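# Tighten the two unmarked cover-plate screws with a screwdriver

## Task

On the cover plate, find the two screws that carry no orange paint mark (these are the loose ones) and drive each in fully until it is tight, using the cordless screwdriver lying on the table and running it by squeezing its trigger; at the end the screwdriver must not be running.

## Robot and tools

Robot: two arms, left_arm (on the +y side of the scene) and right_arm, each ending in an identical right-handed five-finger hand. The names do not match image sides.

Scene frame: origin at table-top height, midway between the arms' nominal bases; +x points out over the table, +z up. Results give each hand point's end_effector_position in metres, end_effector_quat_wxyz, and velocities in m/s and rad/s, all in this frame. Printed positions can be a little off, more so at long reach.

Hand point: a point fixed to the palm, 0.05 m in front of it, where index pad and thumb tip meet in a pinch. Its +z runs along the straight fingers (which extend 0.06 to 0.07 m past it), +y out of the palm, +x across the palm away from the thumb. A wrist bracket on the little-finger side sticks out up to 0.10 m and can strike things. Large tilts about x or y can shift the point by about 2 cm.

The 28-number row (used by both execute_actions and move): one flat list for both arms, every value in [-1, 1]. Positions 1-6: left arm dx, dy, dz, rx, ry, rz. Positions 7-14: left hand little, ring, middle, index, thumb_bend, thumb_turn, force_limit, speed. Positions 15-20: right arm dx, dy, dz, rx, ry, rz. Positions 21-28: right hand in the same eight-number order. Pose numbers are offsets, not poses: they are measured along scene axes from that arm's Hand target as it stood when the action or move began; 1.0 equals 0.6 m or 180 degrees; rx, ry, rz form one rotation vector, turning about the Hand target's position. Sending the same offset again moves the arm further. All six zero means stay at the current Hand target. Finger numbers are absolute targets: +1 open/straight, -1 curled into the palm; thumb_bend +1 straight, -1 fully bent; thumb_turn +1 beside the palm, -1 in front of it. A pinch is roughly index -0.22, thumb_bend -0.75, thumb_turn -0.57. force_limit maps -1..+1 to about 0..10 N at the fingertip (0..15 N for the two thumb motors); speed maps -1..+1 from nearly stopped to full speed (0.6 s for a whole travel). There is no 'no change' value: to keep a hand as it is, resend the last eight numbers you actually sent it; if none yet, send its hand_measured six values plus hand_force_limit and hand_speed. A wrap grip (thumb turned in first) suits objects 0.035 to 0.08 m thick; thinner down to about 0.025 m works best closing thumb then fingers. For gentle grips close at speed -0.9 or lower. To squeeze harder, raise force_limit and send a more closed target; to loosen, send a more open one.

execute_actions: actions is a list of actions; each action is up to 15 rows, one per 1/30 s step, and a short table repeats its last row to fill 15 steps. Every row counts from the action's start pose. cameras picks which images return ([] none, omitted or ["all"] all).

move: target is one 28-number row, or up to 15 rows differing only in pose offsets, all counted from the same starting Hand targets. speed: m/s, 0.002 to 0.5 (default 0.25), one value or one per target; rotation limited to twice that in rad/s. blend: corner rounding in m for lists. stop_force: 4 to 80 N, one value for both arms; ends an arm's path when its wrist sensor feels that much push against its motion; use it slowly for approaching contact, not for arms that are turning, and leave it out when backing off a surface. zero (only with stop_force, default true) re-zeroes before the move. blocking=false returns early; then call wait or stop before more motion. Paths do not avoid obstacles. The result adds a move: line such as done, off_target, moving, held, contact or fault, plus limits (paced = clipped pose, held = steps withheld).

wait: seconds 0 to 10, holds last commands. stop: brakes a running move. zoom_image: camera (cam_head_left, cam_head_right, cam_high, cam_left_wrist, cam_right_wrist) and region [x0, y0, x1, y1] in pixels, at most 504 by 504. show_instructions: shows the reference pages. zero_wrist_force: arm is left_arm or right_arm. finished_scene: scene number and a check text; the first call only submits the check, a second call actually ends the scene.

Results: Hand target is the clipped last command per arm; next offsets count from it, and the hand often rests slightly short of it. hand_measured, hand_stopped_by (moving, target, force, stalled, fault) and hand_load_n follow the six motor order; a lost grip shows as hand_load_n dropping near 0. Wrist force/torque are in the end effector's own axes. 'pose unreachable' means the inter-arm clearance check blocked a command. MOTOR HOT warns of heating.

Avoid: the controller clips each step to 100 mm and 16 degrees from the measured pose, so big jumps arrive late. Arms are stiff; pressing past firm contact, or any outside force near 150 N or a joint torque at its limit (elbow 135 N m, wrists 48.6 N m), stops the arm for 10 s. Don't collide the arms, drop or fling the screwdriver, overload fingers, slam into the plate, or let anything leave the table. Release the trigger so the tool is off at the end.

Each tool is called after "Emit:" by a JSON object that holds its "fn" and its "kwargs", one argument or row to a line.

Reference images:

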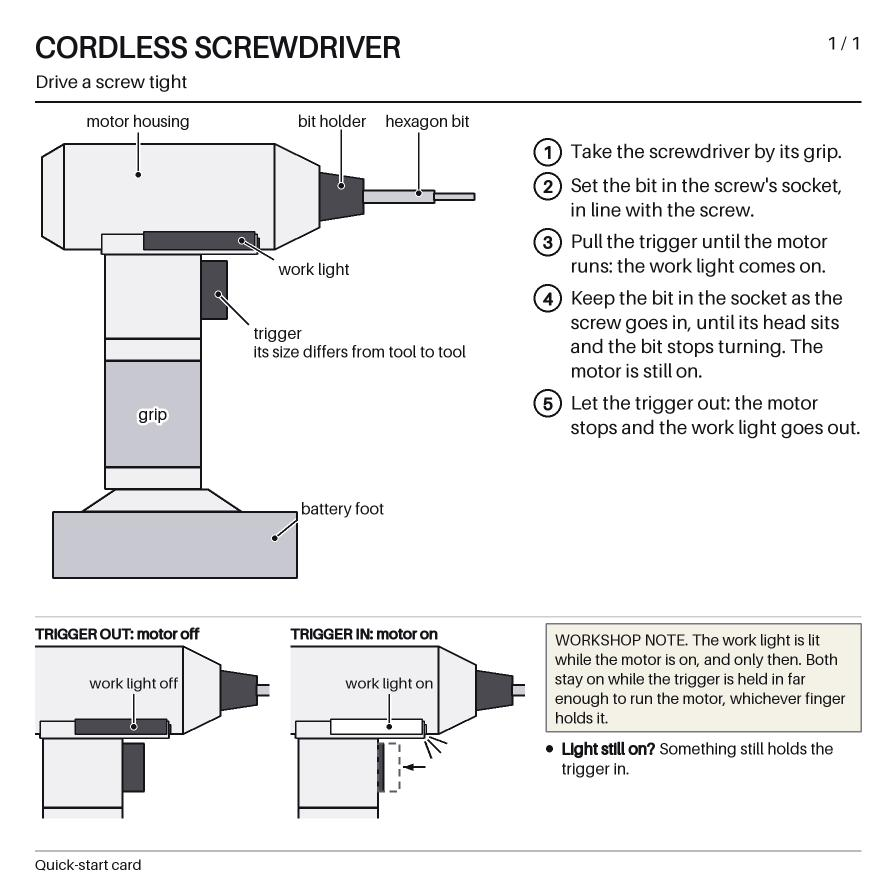

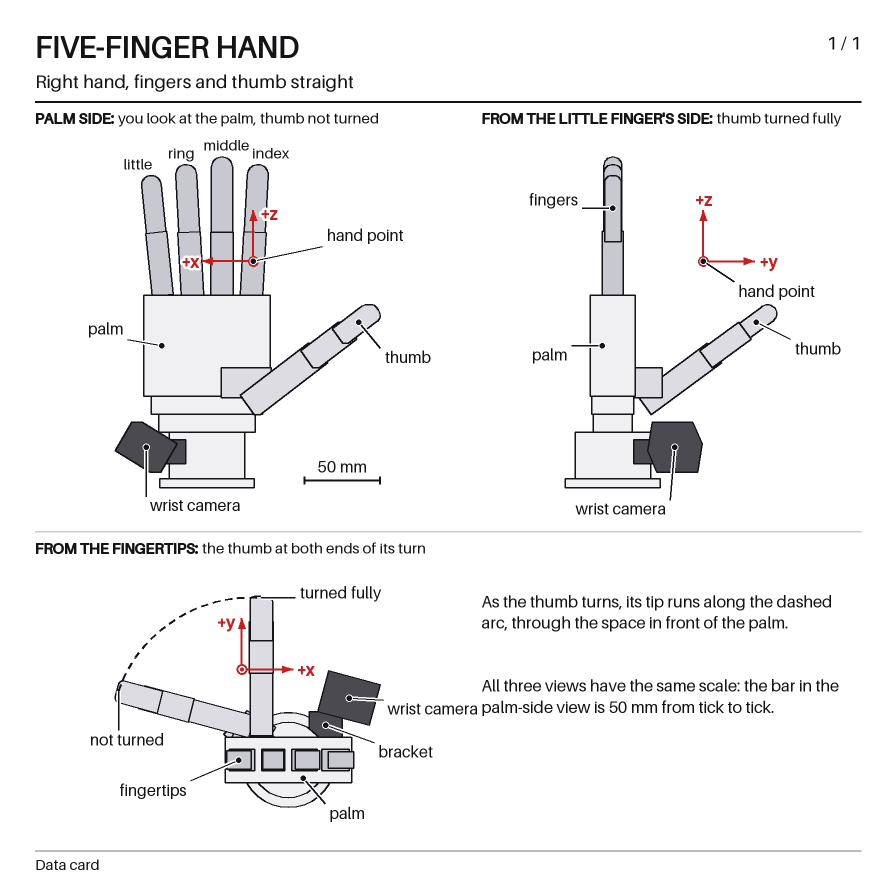

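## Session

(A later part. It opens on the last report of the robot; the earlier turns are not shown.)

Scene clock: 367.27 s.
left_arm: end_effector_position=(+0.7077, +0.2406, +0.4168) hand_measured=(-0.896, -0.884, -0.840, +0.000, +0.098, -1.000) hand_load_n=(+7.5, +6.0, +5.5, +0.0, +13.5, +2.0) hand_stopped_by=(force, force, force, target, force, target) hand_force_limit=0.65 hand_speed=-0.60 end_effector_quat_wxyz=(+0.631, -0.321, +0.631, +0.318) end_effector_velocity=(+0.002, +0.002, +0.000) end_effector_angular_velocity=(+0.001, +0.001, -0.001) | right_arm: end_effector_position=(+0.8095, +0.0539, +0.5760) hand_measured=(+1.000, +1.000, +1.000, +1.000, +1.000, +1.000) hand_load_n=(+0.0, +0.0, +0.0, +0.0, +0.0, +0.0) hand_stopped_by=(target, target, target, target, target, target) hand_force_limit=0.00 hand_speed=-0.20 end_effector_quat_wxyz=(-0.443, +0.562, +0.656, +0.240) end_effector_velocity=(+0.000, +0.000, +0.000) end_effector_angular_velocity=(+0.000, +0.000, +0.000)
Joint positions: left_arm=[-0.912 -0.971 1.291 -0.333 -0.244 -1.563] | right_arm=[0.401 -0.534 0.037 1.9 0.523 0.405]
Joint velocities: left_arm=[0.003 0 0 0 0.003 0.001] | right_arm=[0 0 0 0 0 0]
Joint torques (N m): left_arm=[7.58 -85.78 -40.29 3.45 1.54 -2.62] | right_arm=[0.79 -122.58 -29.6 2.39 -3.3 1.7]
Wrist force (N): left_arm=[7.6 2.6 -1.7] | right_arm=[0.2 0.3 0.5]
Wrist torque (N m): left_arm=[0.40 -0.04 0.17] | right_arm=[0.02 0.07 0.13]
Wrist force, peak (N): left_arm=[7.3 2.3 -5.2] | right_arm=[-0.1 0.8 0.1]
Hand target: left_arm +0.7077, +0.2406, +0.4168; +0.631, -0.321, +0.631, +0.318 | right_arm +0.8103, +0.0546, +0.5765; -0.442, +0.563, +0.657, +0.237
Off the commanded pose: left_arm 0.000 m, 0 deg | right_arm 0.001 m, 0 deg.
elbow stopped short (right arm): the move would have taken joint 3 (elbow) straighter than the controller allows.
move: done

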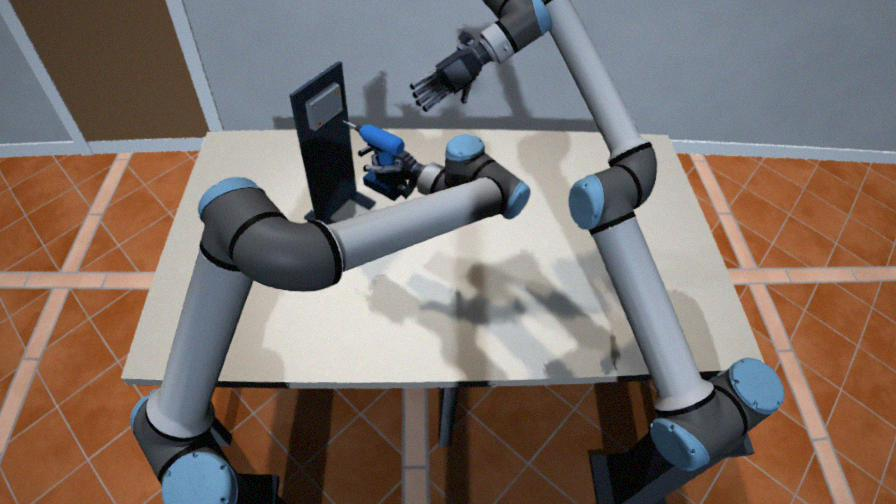

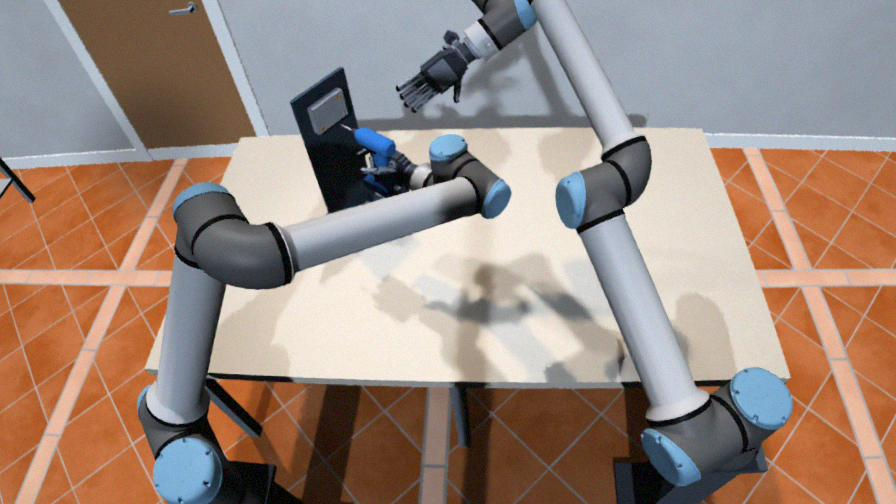

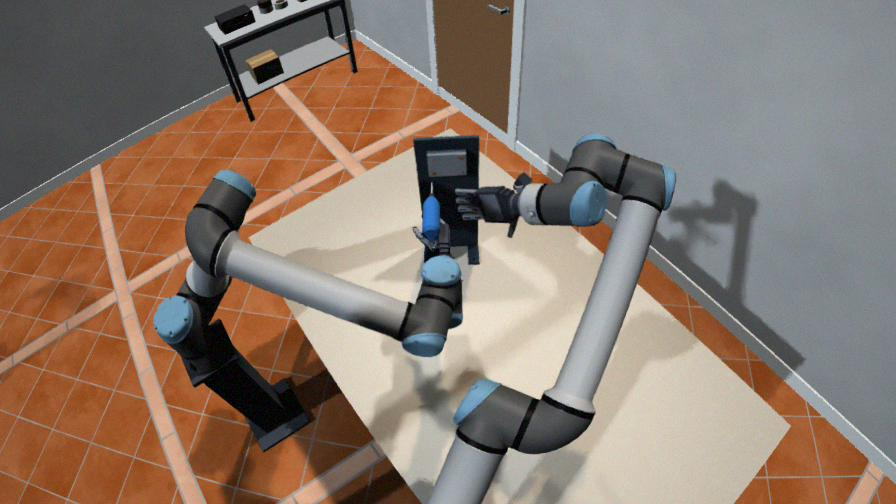

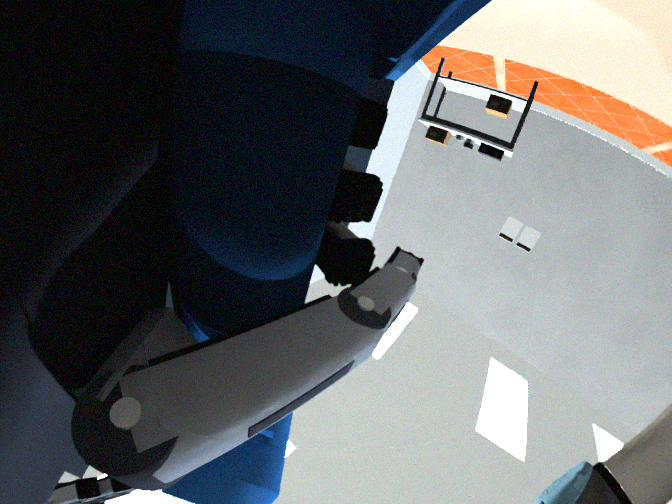

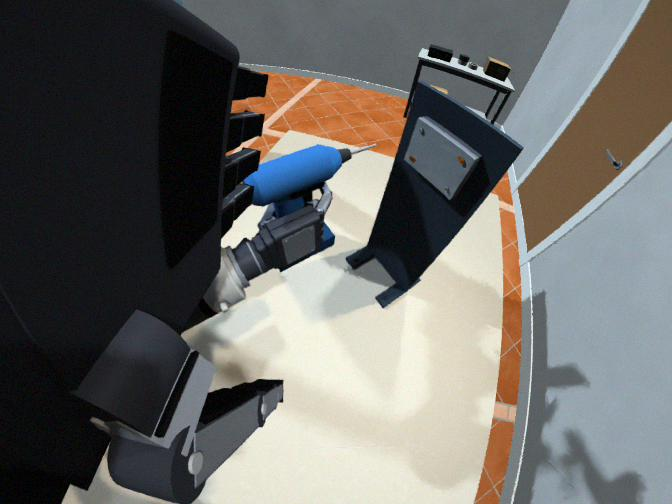

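Emit:
{"fn": "move", "kwargs": {
  "target": [
    [-0.0728,-0.1017,-0.03,0,0,0,-0.98,-0.98,-0.98,0,-0.98,-1,0.65,-0.6,0,0,0,0,0,0,1,1,1,1,1,1,0,-0.2],
    [-0.0728,-0.1017,-0.42,0,0,0,-0.98,-0.98,-0.98,0,-0.98,-1,0.65,-0.6,0,0,0,0,0,0,1,1,1,1,1,1,0,-0.2]
  ],
  "speed": 0.15,
  "blend": 0.02,
  "cameras": ["cam_head_left","cam_head_right","cam_high","cam_right_wrist"]
}}

Scene clock: 369.97 s.
left_arm: end_effector_position=(+0.6635, +0.1801, +0.1645) hand_measured=(-0.896, -0.884, -0.840, +0.000, +0.098, -1.000) hand_load_n=(+7.5, +6.0, +5.5, +0.0, +13.0, +2.0) hand_stopped_by=(force, force, force, target, force, target) hand_force_limit=0.65 hand_speed=-0.60 end_effector_quat_wxyz=(+0.630, -0.321, +0.631, +0.318) end_effector_velocity=(+0.000, -0.001, +0.002) end_effector_angular_velocity=(+0.002, +0.001, -0.001) | right_arm: end_effector_position=(+0.8095, +0.0539, +0.5760) hand_measured=(+1.000, +1.000, +1.000, +1.000, +1.000, +1.000) hand_load_n=(+0.0, +0.0, +0.0, +0.0, +0.0, +0.0) hand_stopped_by=(target, target, target, target, target, target) hand_force_limit=0.00 hand_speed=-0.20 end_effector_quat_wxyz=(-0.443, +0.562, +0.656, +0.240) end_effector_velocity=(+0.000, +0.000, +0.000) end_effector_angular_velocity=(+0.000, +0.001, +0.000)
Joint positions: left_arm=[-0.992 -0.762 1.419 -0.667 -0.325 -1.566] | right_arm=[0.401 -0.534 0.037 1.9 0.523 0.405]
Joint velocities: left_arm=[-0.001 -0.001 -0.001 0.004 0 0] | right_arm=[0 0 0 0.001 0 0]
Joint torques (N m): left_arm=[0.65 -110.76 -46.23 4.99 1.75 2.86] | right_arm=[3.03 -124.06 -29.74 3.33 -3.06 1.74]
Wrist force (N): left_arm=[6.6 2.8 -2.2] | right_arm=[0.0 0.1 0.4]
Wrist torque (N m): left_arm=[0.44 0.10 0.11] | right_arm=[0.01 0.10 0.12]
Wrist force, peak (N): left_arm=[10.5 2.8 -2.3] | right_arm=[-0.6 0.2 0.5]
Hand target: left_arm +0.6635, +0.1801, +0.1646; +0.630, -0.321, +0.631, +0.318 | right_arm +0.8103, +0.0546, +0.5765; -0.442, +0.563, +0.657, +0.237
Off the commanded pose: left_arm 0.001 m, 0 deg | right_arm 0.001 m, 0 deg.
elbow stopped short (right arm): the move would have taken joint 3 (elbow) straighter than the controller allows.
move: done
Images, in order (width x height): cam_head_left 896x504, cam_head_right 896x504, cam_high 896x504, cam_right_wrist 672x504.

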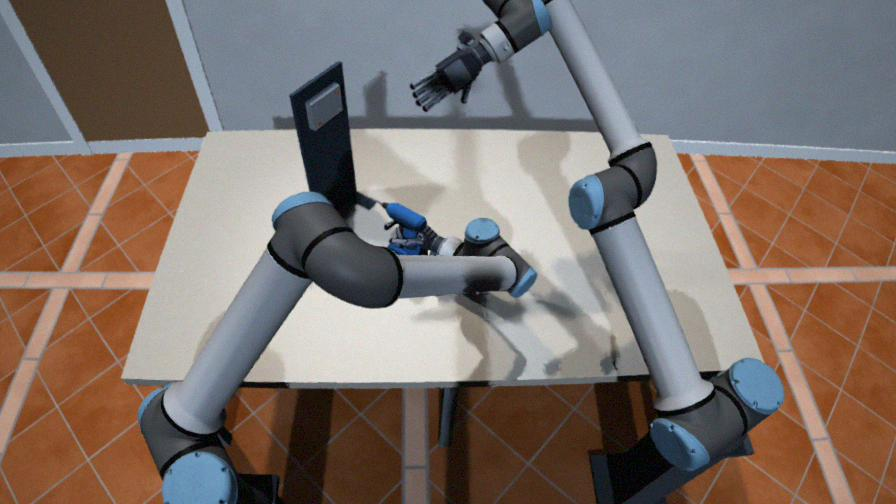

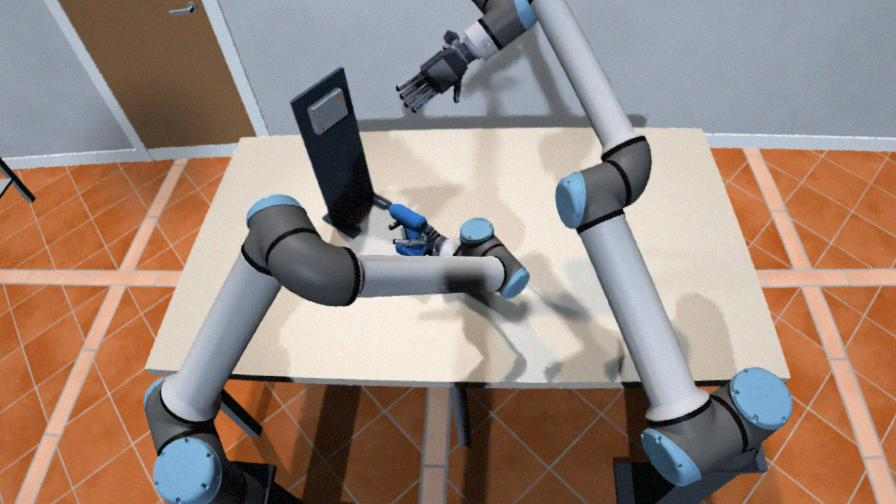

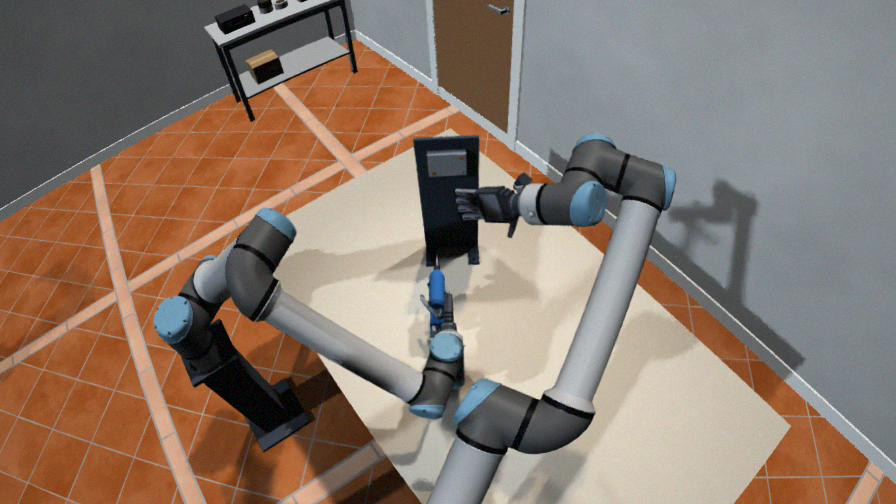

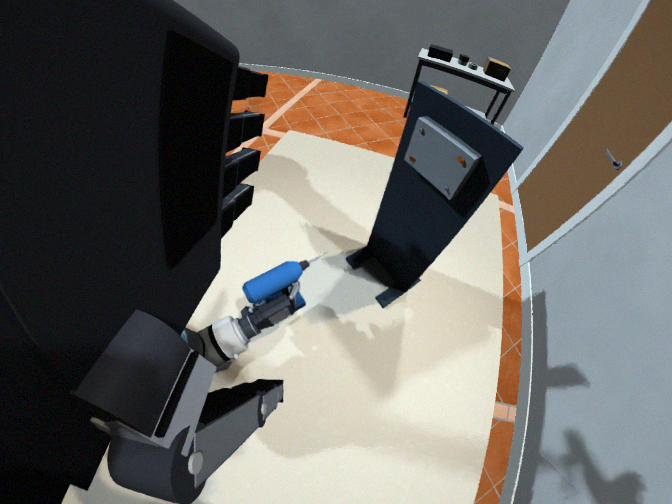

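Emit:
{"fn": "move", "kwargs": {
  "target": [0,0,-0.11,0,0,0,-0.98,-0.98,-0.98,0,-0.98,-1,0.65,-0.6,0,0,0,0,0,0,1,1,1,1,1,1,0,-0.2],
  "speed": 0.015,
  "stop_force": 5,
  "cameras": ["cam_right_wrist","cam_high"]
}}

Emit:
{"fn": "zoom_image", "kwargs": {
  "camera": "cam_right_wrist",
  "region": [200, 220, 350, 360]
}}

Scene clock: 374.63 s.
left_arm: end_effector_position=(+0.6634, +0.1802, +0.1134) hand_measured=(-0.896, -0.884, -0.840, +0.000, +0.098, -1.000) hand_load_n=(+9.0, +6.5, +5.5, +0.0, +13.0, +2.0) hand_stopped_by=(force, force, force, target, force, target) hand_force_limit=0.65 hand_speed=-0.60 end_effector_quat_wxyz=(+0.630, -0.321, +0.631, +0.318) end_effector_velocity=(+0.000, +0.000, +0.000) end_effector_angular_velocity=(+0.001, +0.001, -0.001) | right_arm: end_effector_position=(+0.8095, +0.0539, +0.5760) hand_measured=(+1.000, +1.000, +1.000, +1.000, +1.000, +1.000) hand_load_n=(+0.0, +0.0, +0.0, +0.0, +0.0, +0.0) hand_stopped_by=(target, target, target, target, target, target) hand_force_limit=0.00 hand_speed=-0.20 end_effector_quat_wxyz=(-0.443, +0.562, +0.656, +0.240) end_effector_velocity=(+0.000, +0.000, +0.001) end_effector_angular_velocity=(+0.000, +0.000, +0.000)
Joint positions: left_arm=[-0.992 -0.709 1.427 -0.728 -0.325 -1.566] | right_arm=[0.401 -0.534 0.037 1.9 0.523 0.405]
Joint velocities: left_arm=[-0.001 0 0 0.001 0 0] | right_arm=[0 0 0 0.001 0 0]
Joint torques (N m): left_arm=[-6.61 -114.75 -29.23 4.62 1.52 -2.51] | right_arm=[4.3 -123.87 -29.44 5.44 -1.53 -0.6]
Wrist force (N): left_arm=[7.1 2.2 -2.7] | right_arm=[-0.3 0.1 0.4]
Wrist torque (N m): left_arm=[0.37 0.06 0.11] | right_arm=[0.00 0.15 0.09]
Wrist force, peak (N): left_arm=[-8.7 1.4 -4.6] | right_arm=[-0.3 0.7 0.5]
Hand target: left_arm +0.6634, +0.1802, +0.1134; +0.630, -0.321, +0.631, +0.318 | right_arm +0.8103, +0.0546, +0.5765; -0.442, +0.563, +0.657, +0.237
Off the commanded pose: left_arm 0.015 m, 0 deg | right_arm 0.001 m, 0 deg.
elbow stopped short (right arm): the move would have taken joint 3 (elbow) straighter than the controller allows.
move: contact (left_arm)
Images, in order (width x height): cam_high 896x504, cam_right_wrist 672x504.

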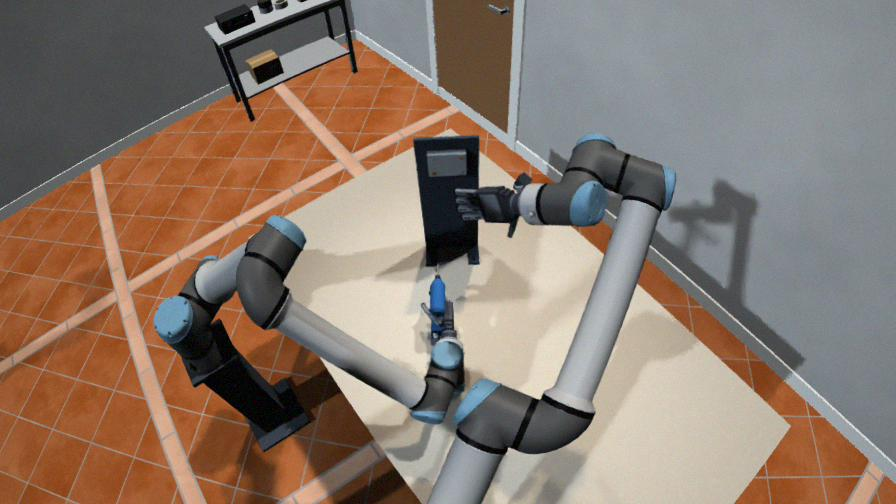

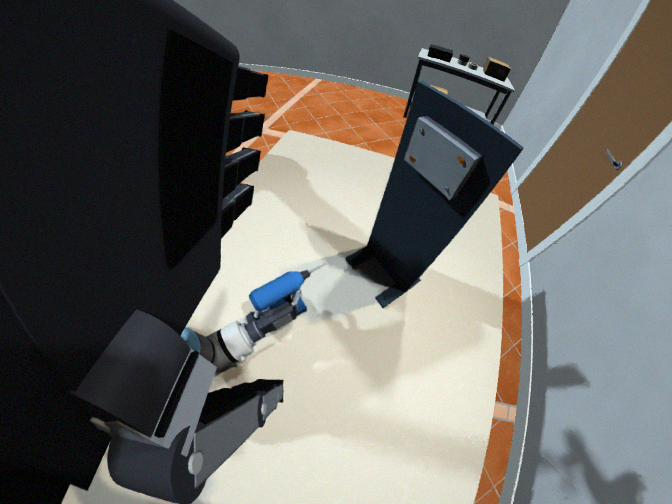

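Scaled by 3.360 from the camera's 672x504 image, which has a finer 960x720 frame.

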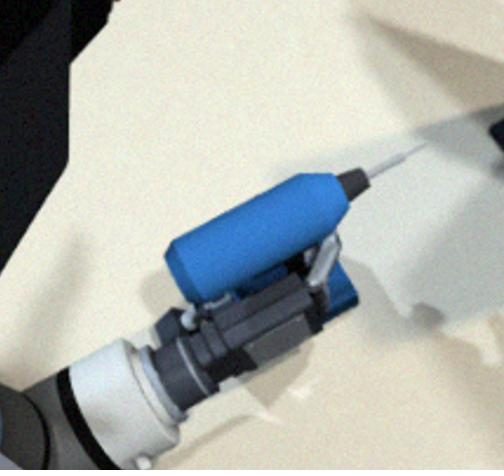

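Emit:
{"fn": "move", "kwargs": {
  "target": [0,0,-0.01,0,0,0,-0.98,-0.98,-0.98,0,-0.98,-1,0.65,-0.6,0,0,0,0,0,0,1,1,1,1,1,1,0,-0.2],
  "speed": 0.004,
  "stop_force": 6,
  "cameras": []
}}

Scene clock: 375.70 s.
left_arm: end_effector_position=(+0.6634, +0.1802, +0.1131) hand_measured=(-0.896, -0.884, -0.840, +0.000, +0.098, -1.000) hand_load_n=(+9.0, +6.5, +5.5, +0.0, +13.5, +2.0) hand_stopped_by=(force, force, force, target, force, target) hand_force_limit=0.65 hand_speed=-0.60 end_effector_quat_wxyz=(+0.630, -0.321, +0.631, +0.318) end_effector_velocity=(+0.000, +0.000, +0.000) end_effector_angular_velocity=(+0.000, +0.000, +0.001) | right_arm: end_effector_position=(+0.8095, +0.0539, +0.5760) hand_measured=(+1.000, +1.000, +1.000, +1.000, +1.000, +1.000) hand_load_n=(+0.0, +0.0, +0.0, +0.0, +0.0, +0.0) hand_stopped_by=(target, target, target, target, target, target) hand_force_limit=0.00 hand_speed=-0.20 end_effector_quat_wxyz=(-0.443, +0.562, +0.656, +0.240) end_effector_velocity=(+0.000, +0.000, +0.000) end_effector_angular_velocity=(+0.000, +0.000, +0.000)
Joint positions: left_arm=[-0.992 -0.708 1.427 -0.728 -0.325 -1.566] | right_arm=[0.401 -0.534 0.037 1.9 0.523 0.405]
Joint velocities: left_arm=[0 0.001 0 0 0 0] | right_arm=[0 0 0 0 0 0]
Joint torques (N m): left_arm=[-6.35 -106.69 -27.18 2.95 1.61 -2.23] | right_arm=[-1.42 -125.03 -29.29 1.47 -3.03 1.68]
Wrist force (N): left_arm=[-4.2 2.6 -3.6] | right_arm=[-0.2 0.3 0.4]
Wrist torque (N m): left_arm=[0.39 -0.14 0.14] | right_arm=[0.02 0.13 0.11]
Wrist force, peak (N): left_arm=[-7.7 3.7 -3.7] | right_arm=[-0.3 0.7 0.2]
Hand target: left_arm +0.6634, +0.1802, +0.1132; +0.630, -0.321, +0.631, +0.318 | right_arm +0.8103, +0.0546, +0.5765; -0.442, +0.563, +0.657, +0.237
Off the commanded pose: left_arm 0.006 m, 0 deg | right_arm 0.001 m, 0 deg.
elbow stopped short (right arm): the move would have taken joint 3 (elbow) straighter than the controller allows.
move: contact (left_arm)
No camera images: "cameras" was empty.

Emit:
{"fn": "move", "kwargs": {
  "target": [0,0,0,0,0,0,-0.98,-0.98,-0.98,1,-0.98,-1,0.65,-0.6,0,0,0,0,0,0,1,1,1,1,1,1,0,-0.2],
  "cameras": []
}}

Emit:
{"fn": "move", "kwargs": {
  "target": [0,0,0,0,0,0,-0.7,-0.7,-0.7,1,0.3,-1,0.65,-0.8,0,0,0,0,0,0,1,1,1,1,1,1,0,-0.2],
  "cameras": ["cam_right_wrist","cam_high"]
}}

Emit:
{"fn": "zoom_image", "kwargs": {
  "camera": "cam_right_wrist",
  "region": [200, 220, 350, 360]
}}

Scene clock: 377.63 s.
left_arm: end_effector_position=(+0.6634, +0.1802, +0.1132) hand_measured=(-0.896, -0.884, -0.840, +1.000, +0.098, -1.000) hand_load_n=(+9.0, +6.5, +5.0, +0.0, +13.0, +2.0) hand_stopped_by=(force, force, force, target, force, target) hand_force_limit=0.65 hand_speed=-0.60 end_effector_quat_wxyz=(+0.630, -0.321, +0.631, +0.318) end_effector_velocity=(+0.000, -0.001, -0.001) end_effector_angular_velocity=(+0.000, +0.000, -0.001) | right_arm: end_effector_position=(+0.8095, +0.0539, +0.5760) hand_measured=(+1.000, +1.000, +1.000, +1.000, +1.000, +1.000) hand_load_n=(-0.5, +0.0, +0.0, +0.0, +0.0, +0.0) hand_stopped_by=(target, target, target, target, target, target) hand_force_limit=0.00 hand_speed=-0.20 end_effector_quat_wxyz=(-0.443, +0.562, +0.656, +0.240) end_effector_velocity=(+0.000, +0.000, +0.000) end_effector_angular_velocity=(+0.000, +0.000, +0.000)
Joint positions: left_arm=[-0.992 -0.708 1.427 -0.728 -0.325 -1.566] | right_arm=[0.401 -0.534 0.037 1.9 0.523 0.405]
Joint velocities: left_arm=[-0.001 0.001 0 -0.001 0 0] | right_arm=[0 0 0 0 0 0]
Joint torques (N m): left_arm=[-8.85 -105.69 -28.72 2.9 1.82 -1.21] | right_arm=[-11.42 -121.28 -29.33 1.7 -3.07 1.61]
Wrist force (N): left_arm=[-2.3 2.8 -2.8] | right_arm=[-0.1 0.0 0.2]
Wrist torque (N m): left_arm=[0.36 -0.17 0.17] | right_arm=[-0.01 0.12 0.11]
Wrist force, peak (N): left_arm=[-4.1 2.6 -3.5] | right_arm=[-0.1 0.7 0.7]
Hand target: left_arm +0.6634, +0.1802, +0.1132; +0.630, -0.321, +0.631, +0.318 | right_arm +0.8103, +0.0546, +0.5765; -0.442, +0.563, +0.657, +0.237
Off the commanded pose: left_arm 0.000 m, 0 deg | right_arm 0.001 m, 0 deg.
elbow stopped short (right arm): the move would have taken joint 3 (elbow) straighter than the controller allows.
move: done
No camera images: "cameras" was empty.

Scene clock: 378.90 s.
left_arm: end_effector_position=(+0.6634, +0.1802, +0.1132) hand_measured=(-0.700, -0.700, -0.700, +1.000, +0.300, -1.000) hand_load_n=(+0.0, +0.0, +0.0, +0.0, +0.0, +0.0) hand_stopped_by=(target, target, target, target, target, target) hand_force_limit=0.65 hand_speed=-0.80 end_effector_quat_wxyz=(+0.630, -0.321, +0.631, +0.318) end_effector_velocity=(+0.000, +0.001, +0.000) end_effector_angular_velocity=(+0.002, +0.002, +0.001) | right_arm: end_effector_position=(+0.8095, +0.0539, +0.5760) hand_measured=(+1.000, +1.000, +1.000, +1.000, +1.000, +1.000) hand_load_n=(+0.0, +0.0, +0.0, +0.0, +0.0, +0.0) hand_stopped_by=(target, target, target, target, target, target) hand_force_limit=0.00 hand_speed=-0.20 end_effector_quat_wxyz=(-0.443, +0.562, +0.656, +0.240) end_effector_velocity=(+0.000, +0.000, -0.001) end_effector_angular_velocity=(+0.000, +0.001, +0.000)
Joint positions: left_arm=[-0.992 -0.708 1.427 -0.728 -0.325 -1.566] | right_arm=[0.401 -0.534 0.037 1.9 0.523 0.405]
Joint velocities: left_arm=[0.001 0.001 0 0.001 0 0.001] | right_arm=[0 0.001 0 0 0 0]
Joint torques (N m): left_arm=[-4.92 -106.42 -26.79 3.24 1.67 -0.97] | right_arm=[-12.6 -118.77 -29.28 1.66 -3.34 1.53]
Wrist force (N): left_arm=[-2.3 2.5 -2.2] | right_arm=[-0.2 0.6 0.1]
Wrist torque (N m): left_arm=[0.40 0.40 -0.14] | right_arm=[0.09 0.15 0.12]
Wrist force, peak (N): left_arm=[4.6 1.9 -2.6] | right_arm=[-0.4 0.7 0.3]
Hand target: left_arm +0.6634, +0.1802, +0.1132; +0.630, -0.321, +0.631, +0.318 | right_arm +0.8103, +0.0546, +0.5765; -0.442, +0.563, +0.657, +0.237
Off the commanded pose: left_arm 0.000 m, 0 deg | right_arm 0.001 m, 0 deg.
elbow stopped short (right arm): the move would have taken joint 3 (elbow) straighter than the controller allows.
move: done
Images, in order (width x height): cam_high 896x504, cam_right_wrist 672x504.

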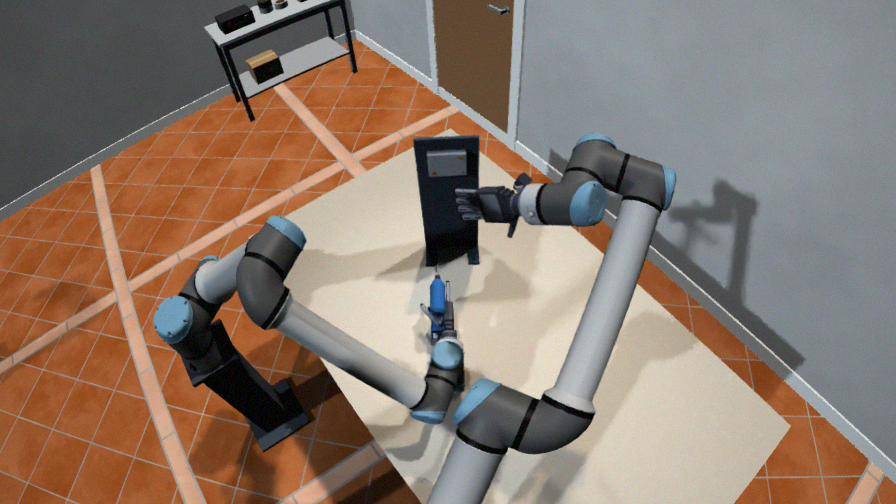

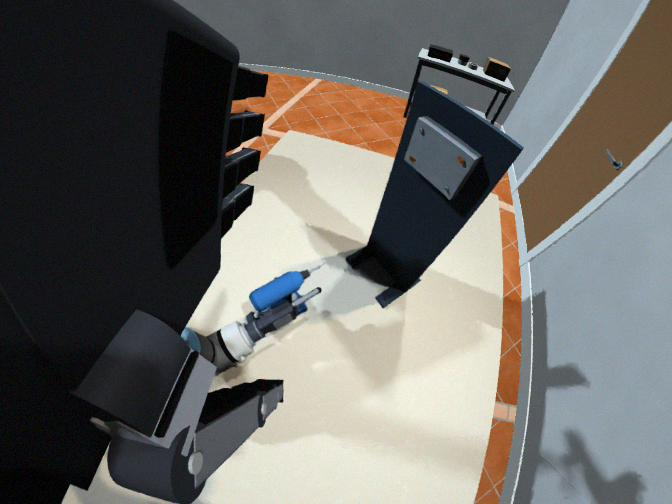

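Scaled by 3.360 from the camera's 672x504 image, which has a finer 960x720 frame.

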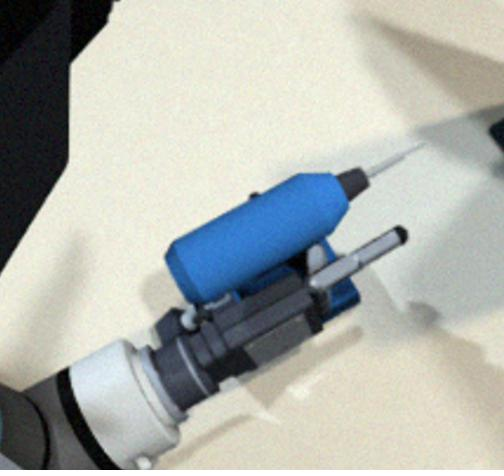

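Emit:
{"fn": "move", "kwargs": {
  "target": [0,0,0,0,0,0,1,1,1,1,1,-1,0.65,-0.4,0,0,0,0,0,0,1,1,1,1,1,1,0,-0.2],
  "cameras": []
}}

Emit:
{"fn": "move", "kwargs": {
  "target": [-0.145,-0.204,0,0,0,0,1,1,1,1,1,-1,0.65,-0.4,0,0,0,0,0,0,1,1,1,1,1,1,0,-0.2],
  "speed": 0.05,
  "cameras": ["all"]
}}

Emit:
{"fn": "zoom_image", "kwargs": {
  "camera": "cam_right_wrist",
  "region": [200, 220, 350, 360]
}}

Emit:
{"fn": "zoom_image", "kwargs": {
  "camera": "cam_right_wrist",
  "region": [398, 112, 474, 204]
}}

Scene clock: 381.07 s.
left_arm: end_effector_position=(+0.6634, +0.1802, +0.1132) hand_measured=(+1.000, +1.000, +1.000, +1.000, +1.000, -1.000) hand_load_n=(+0.0, +0.0, +0.0, +0.0, +0.0, -0.5) hand_stopped_by=(target, target, target, target, target, target) hand_force_limit=0.65 hand_speed=-0.40 end_effector_quat_wxyz=(+0.630, -0.321, +0.631, +0.318) end_effector_velocity=(+0.000, -0.001, +0.000) end_effector_angular_velocity=(+0.002, +0.002, -0.001) | right_arm: end_effector_position=(+0.8095, +0.0539, +0.5760) hand_measured=(+1.000, +1.000, +1.000, +1.000, +1.000, +1.000) hand_load_n=(+0.0, +0.0, +0.0, +0.0, +0.0, +0.0) hand_stopped_by=(target, target, target, target, target, target) hand_force_limit=0.00 hand_speed=-0.20 end_effector_quat_wxyz=(-0.443, +0.562, +0.656, +0.240) end_effector_velocity=(+0.001, +0.000, -0.001) end_effector_angular_velocity=(+0.000, +0.001, +0.000)
Joint positions: left_arm=[-0.992 -0.708 1.427 -0.728 -0.325 -1.566] | right_arm=[0.401 -0.534 0.037 1.9 0.523 0.405]
Joint velocities: left_arm=[-0.001 0 0 0 0 0.002] | right_arm=[0 0.001 0 -0.001 0 0]
Joint torques (N m): left_arm=[-6.92 -104.65 -27.52 2.92 2.02 0.25] | right_arm=[-12.19 -125.49 -29.35 1.8 -3.28 1.63]
Wrist force (N): left_arm=[-1.9 2.1 -2.6] | right_arm=[0.0 0.0 0.5]
Wrist torque (N m): left_arm=[0.37 0.37 -0.12] | right_arm=[-0.02 0.10 0.11]
Wrist force, peak (N): left_arm=[-2.1 3.0 -2.7] | right_arm=[-0.5 0.4 0.5]
Hand target: left_arm +0.6634, +0.1802, +0.1132; +0.630, -0.321, +0.631, +0.318 | right_arm +0.8103, +0.0546, +0.5765; -0.442, +0.563, +0.657, +0.237
Off the commanded pose: left_arm 0.000 m, 0 deg | right_arm 0.001 m, 0 deg.
elbow stopped short (right arm): the move would have taken joint 3 (elbow) straighter than the controller allows.
move: done
No camera images: "cameras" was empty.

Scene clock: 384.33 s.
left_arm: end_effector_position=(+0.5761, +0.0577, +0.1130) hand_measured=(+1.000, +1.000, +1.000, +1.000, +1.000, -1.000) hand_load_n=(-0.5, +0.0, +0.0, +0.0, +0.0, +0.0) hand_stopped_by=(target, target, target, target, target, target) hand_force_limit=0.65 hand_speed=-0.40 end_effector_quat_wxyz=(+0.630, -0.321, +0.631, +0.318) end_effector_velocity=(+0.002, +0.003, +0.000) end_effector_angular_velocity=(+0.001, +0.000, +0.001) | right_arm: end_effector_position=(+0.8095, +0.0539, +0.5759) hand_measured=(+1.000, +1.000, +1.000, +1.000, +1.000, +1.000) hand_load_n=(+0.0, +0.0, -0.5, +0.0, +0.0, +0.0) hand_stopped_by=(target, target, target, target, target, target) hand_force_limit=0.00 hand_speed=-0.20 end_effector_quat_wxyz=(-0.443, +0.562, +0.656, +0.240) end_effector_velocity=(+0.000, +0.000, +0.001) end_effector_angular_velocity=(+0.000, +0.000, +0.000)
Joint positions: left_arm=[-1.143 -0.664 1.334 -0.678 -0.476 -1.569] | right_arm=[0.401 -0.534 0.037 1.9 0.523 0.405]
Joint velocities: left_arm=[0.003 0 0.002 -0.001 0.002 0] | right_arm=[0 -0.001 0 0 0 0]
Joint torques (N m): left_arm=[11 -102.68 -19.96 0.82 2.15 -3.75] | right_arm=[0.56 -121.93 -29.17 1.55 -3.2 1.48]
Wrist force (N): left_arm=[-1.6 2.3 -2.6] | right_arm=[-0.4 0.5 0.1]
Wrist torque (N m): left_arm=[0.40 0.34 -0.09] | right_arm=[0.08 0.17 0.10]
Wrist force, peak (N): left_arm=[-1.7 2.8 -2.8] | right_arm=[-0.2 0.7 0.5]
Hand target: left_arm +0.5762, +0.0579, +0.1130; +0.630, -0.321, +0.631, +0.318 | right_arm +0.8103, +0.0546, +0.5765; -0.442, +0.563, +0.657, +0.237
Off the commanded pose: left_arm 0.000 m, 0 deg | right_arm 0.001 m, 0 deg.
elbow stopped short (right arm): the move would have taken joint 3 (elbow) straighter than the controller allows.
move: done

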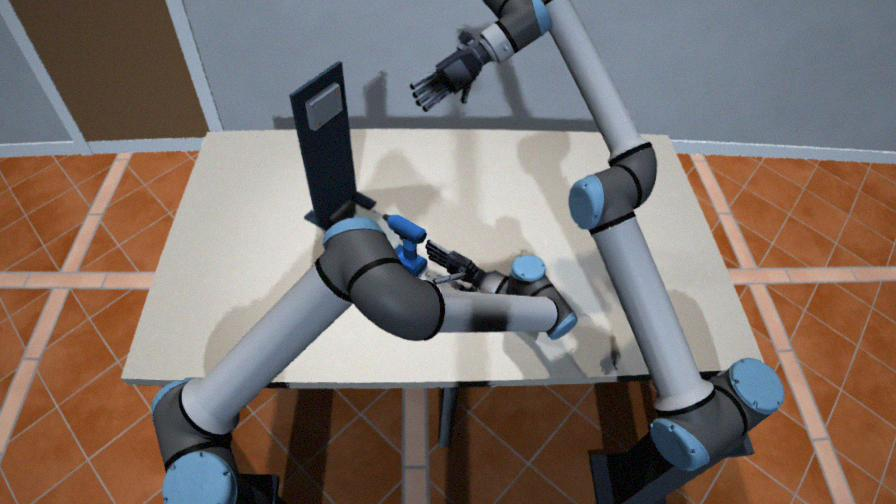

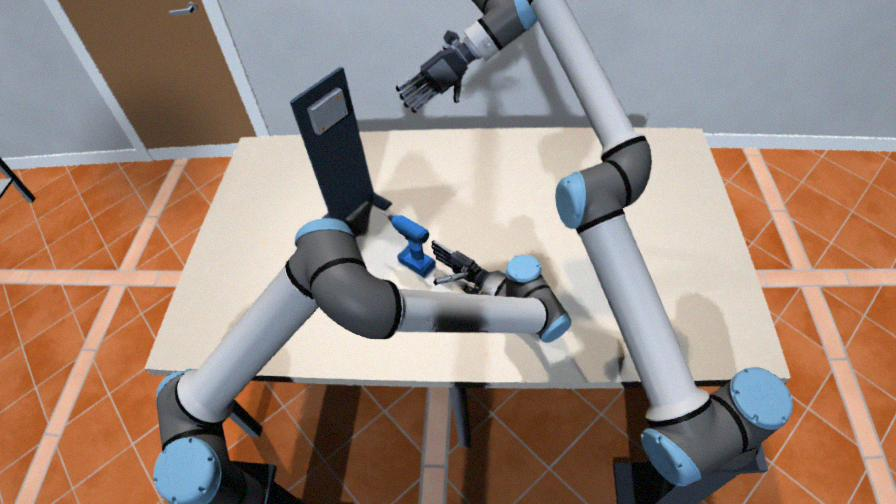

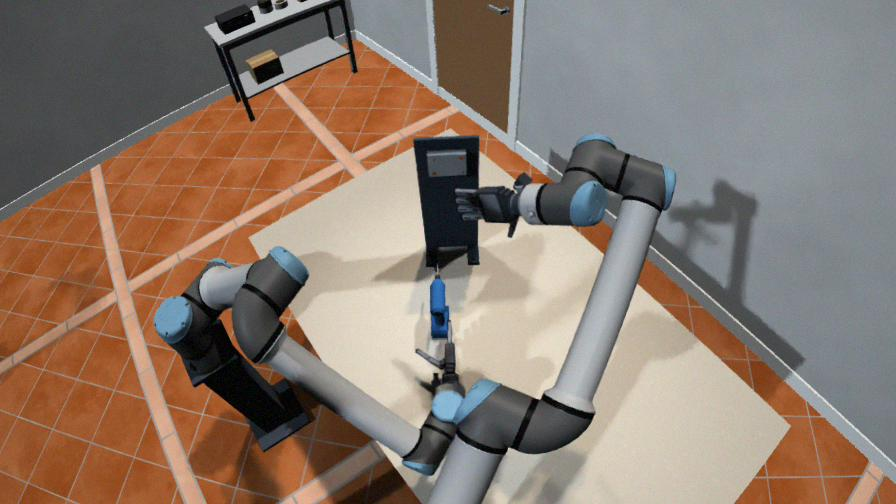

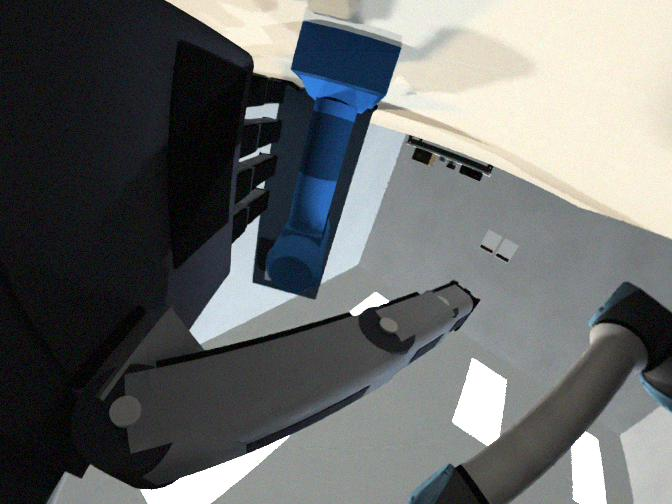

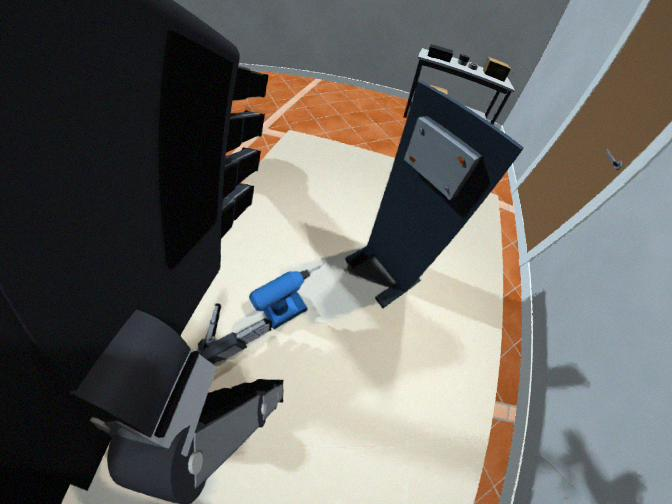

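Scaled by 3.360 from the camera's 672x504 image, which has a finer 960x720 frame.

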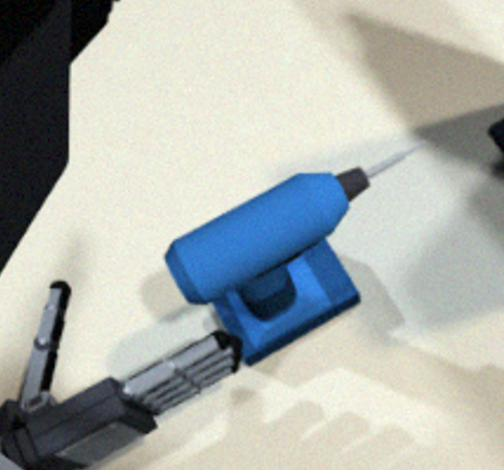

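Scaled by 5.478 from the camera's 672x504 image, which has a finer 960x720 frame.

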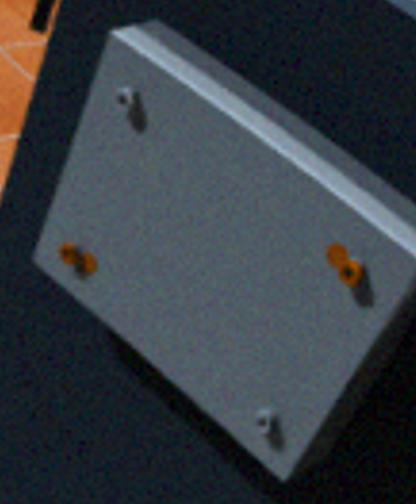

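Emit:
{"fn": "finished_scene", "kwargs": {
  "scene": 2,
  "check": "TL and BR (the unmarked ones) are driven. Latest zoom: heads at the same height as the marked screws, judged by shadows. Both showed sustained motor stall torque (TL tz about -0.81 for several seconds with the bit locked in the socket, BR -0.84 to -0.92 earlier). Screwdriver stands on its foot on the table, work light dark, no hand touching it. Pictures cannot directly show screw torque; the risk is that the stall was a jam rather than tightness, but the constant torque with no axial press speaks for tightness."
}}

This call ended nothing. Check each condition that your pictures could not show: look closer or test it, and mend what is not met. Then call finished_scene again.

Emit:
{"fn": "finished_scene", "kwargs": {
  "scene": 2,
  "check": "Same as before: both unmarked screws driven to sustained stall torque, heads seated level with the marked ones, screwdriver standing on the table with light off and released, both arms at rest and clear of it."
}}

The scene is finished: the task was done.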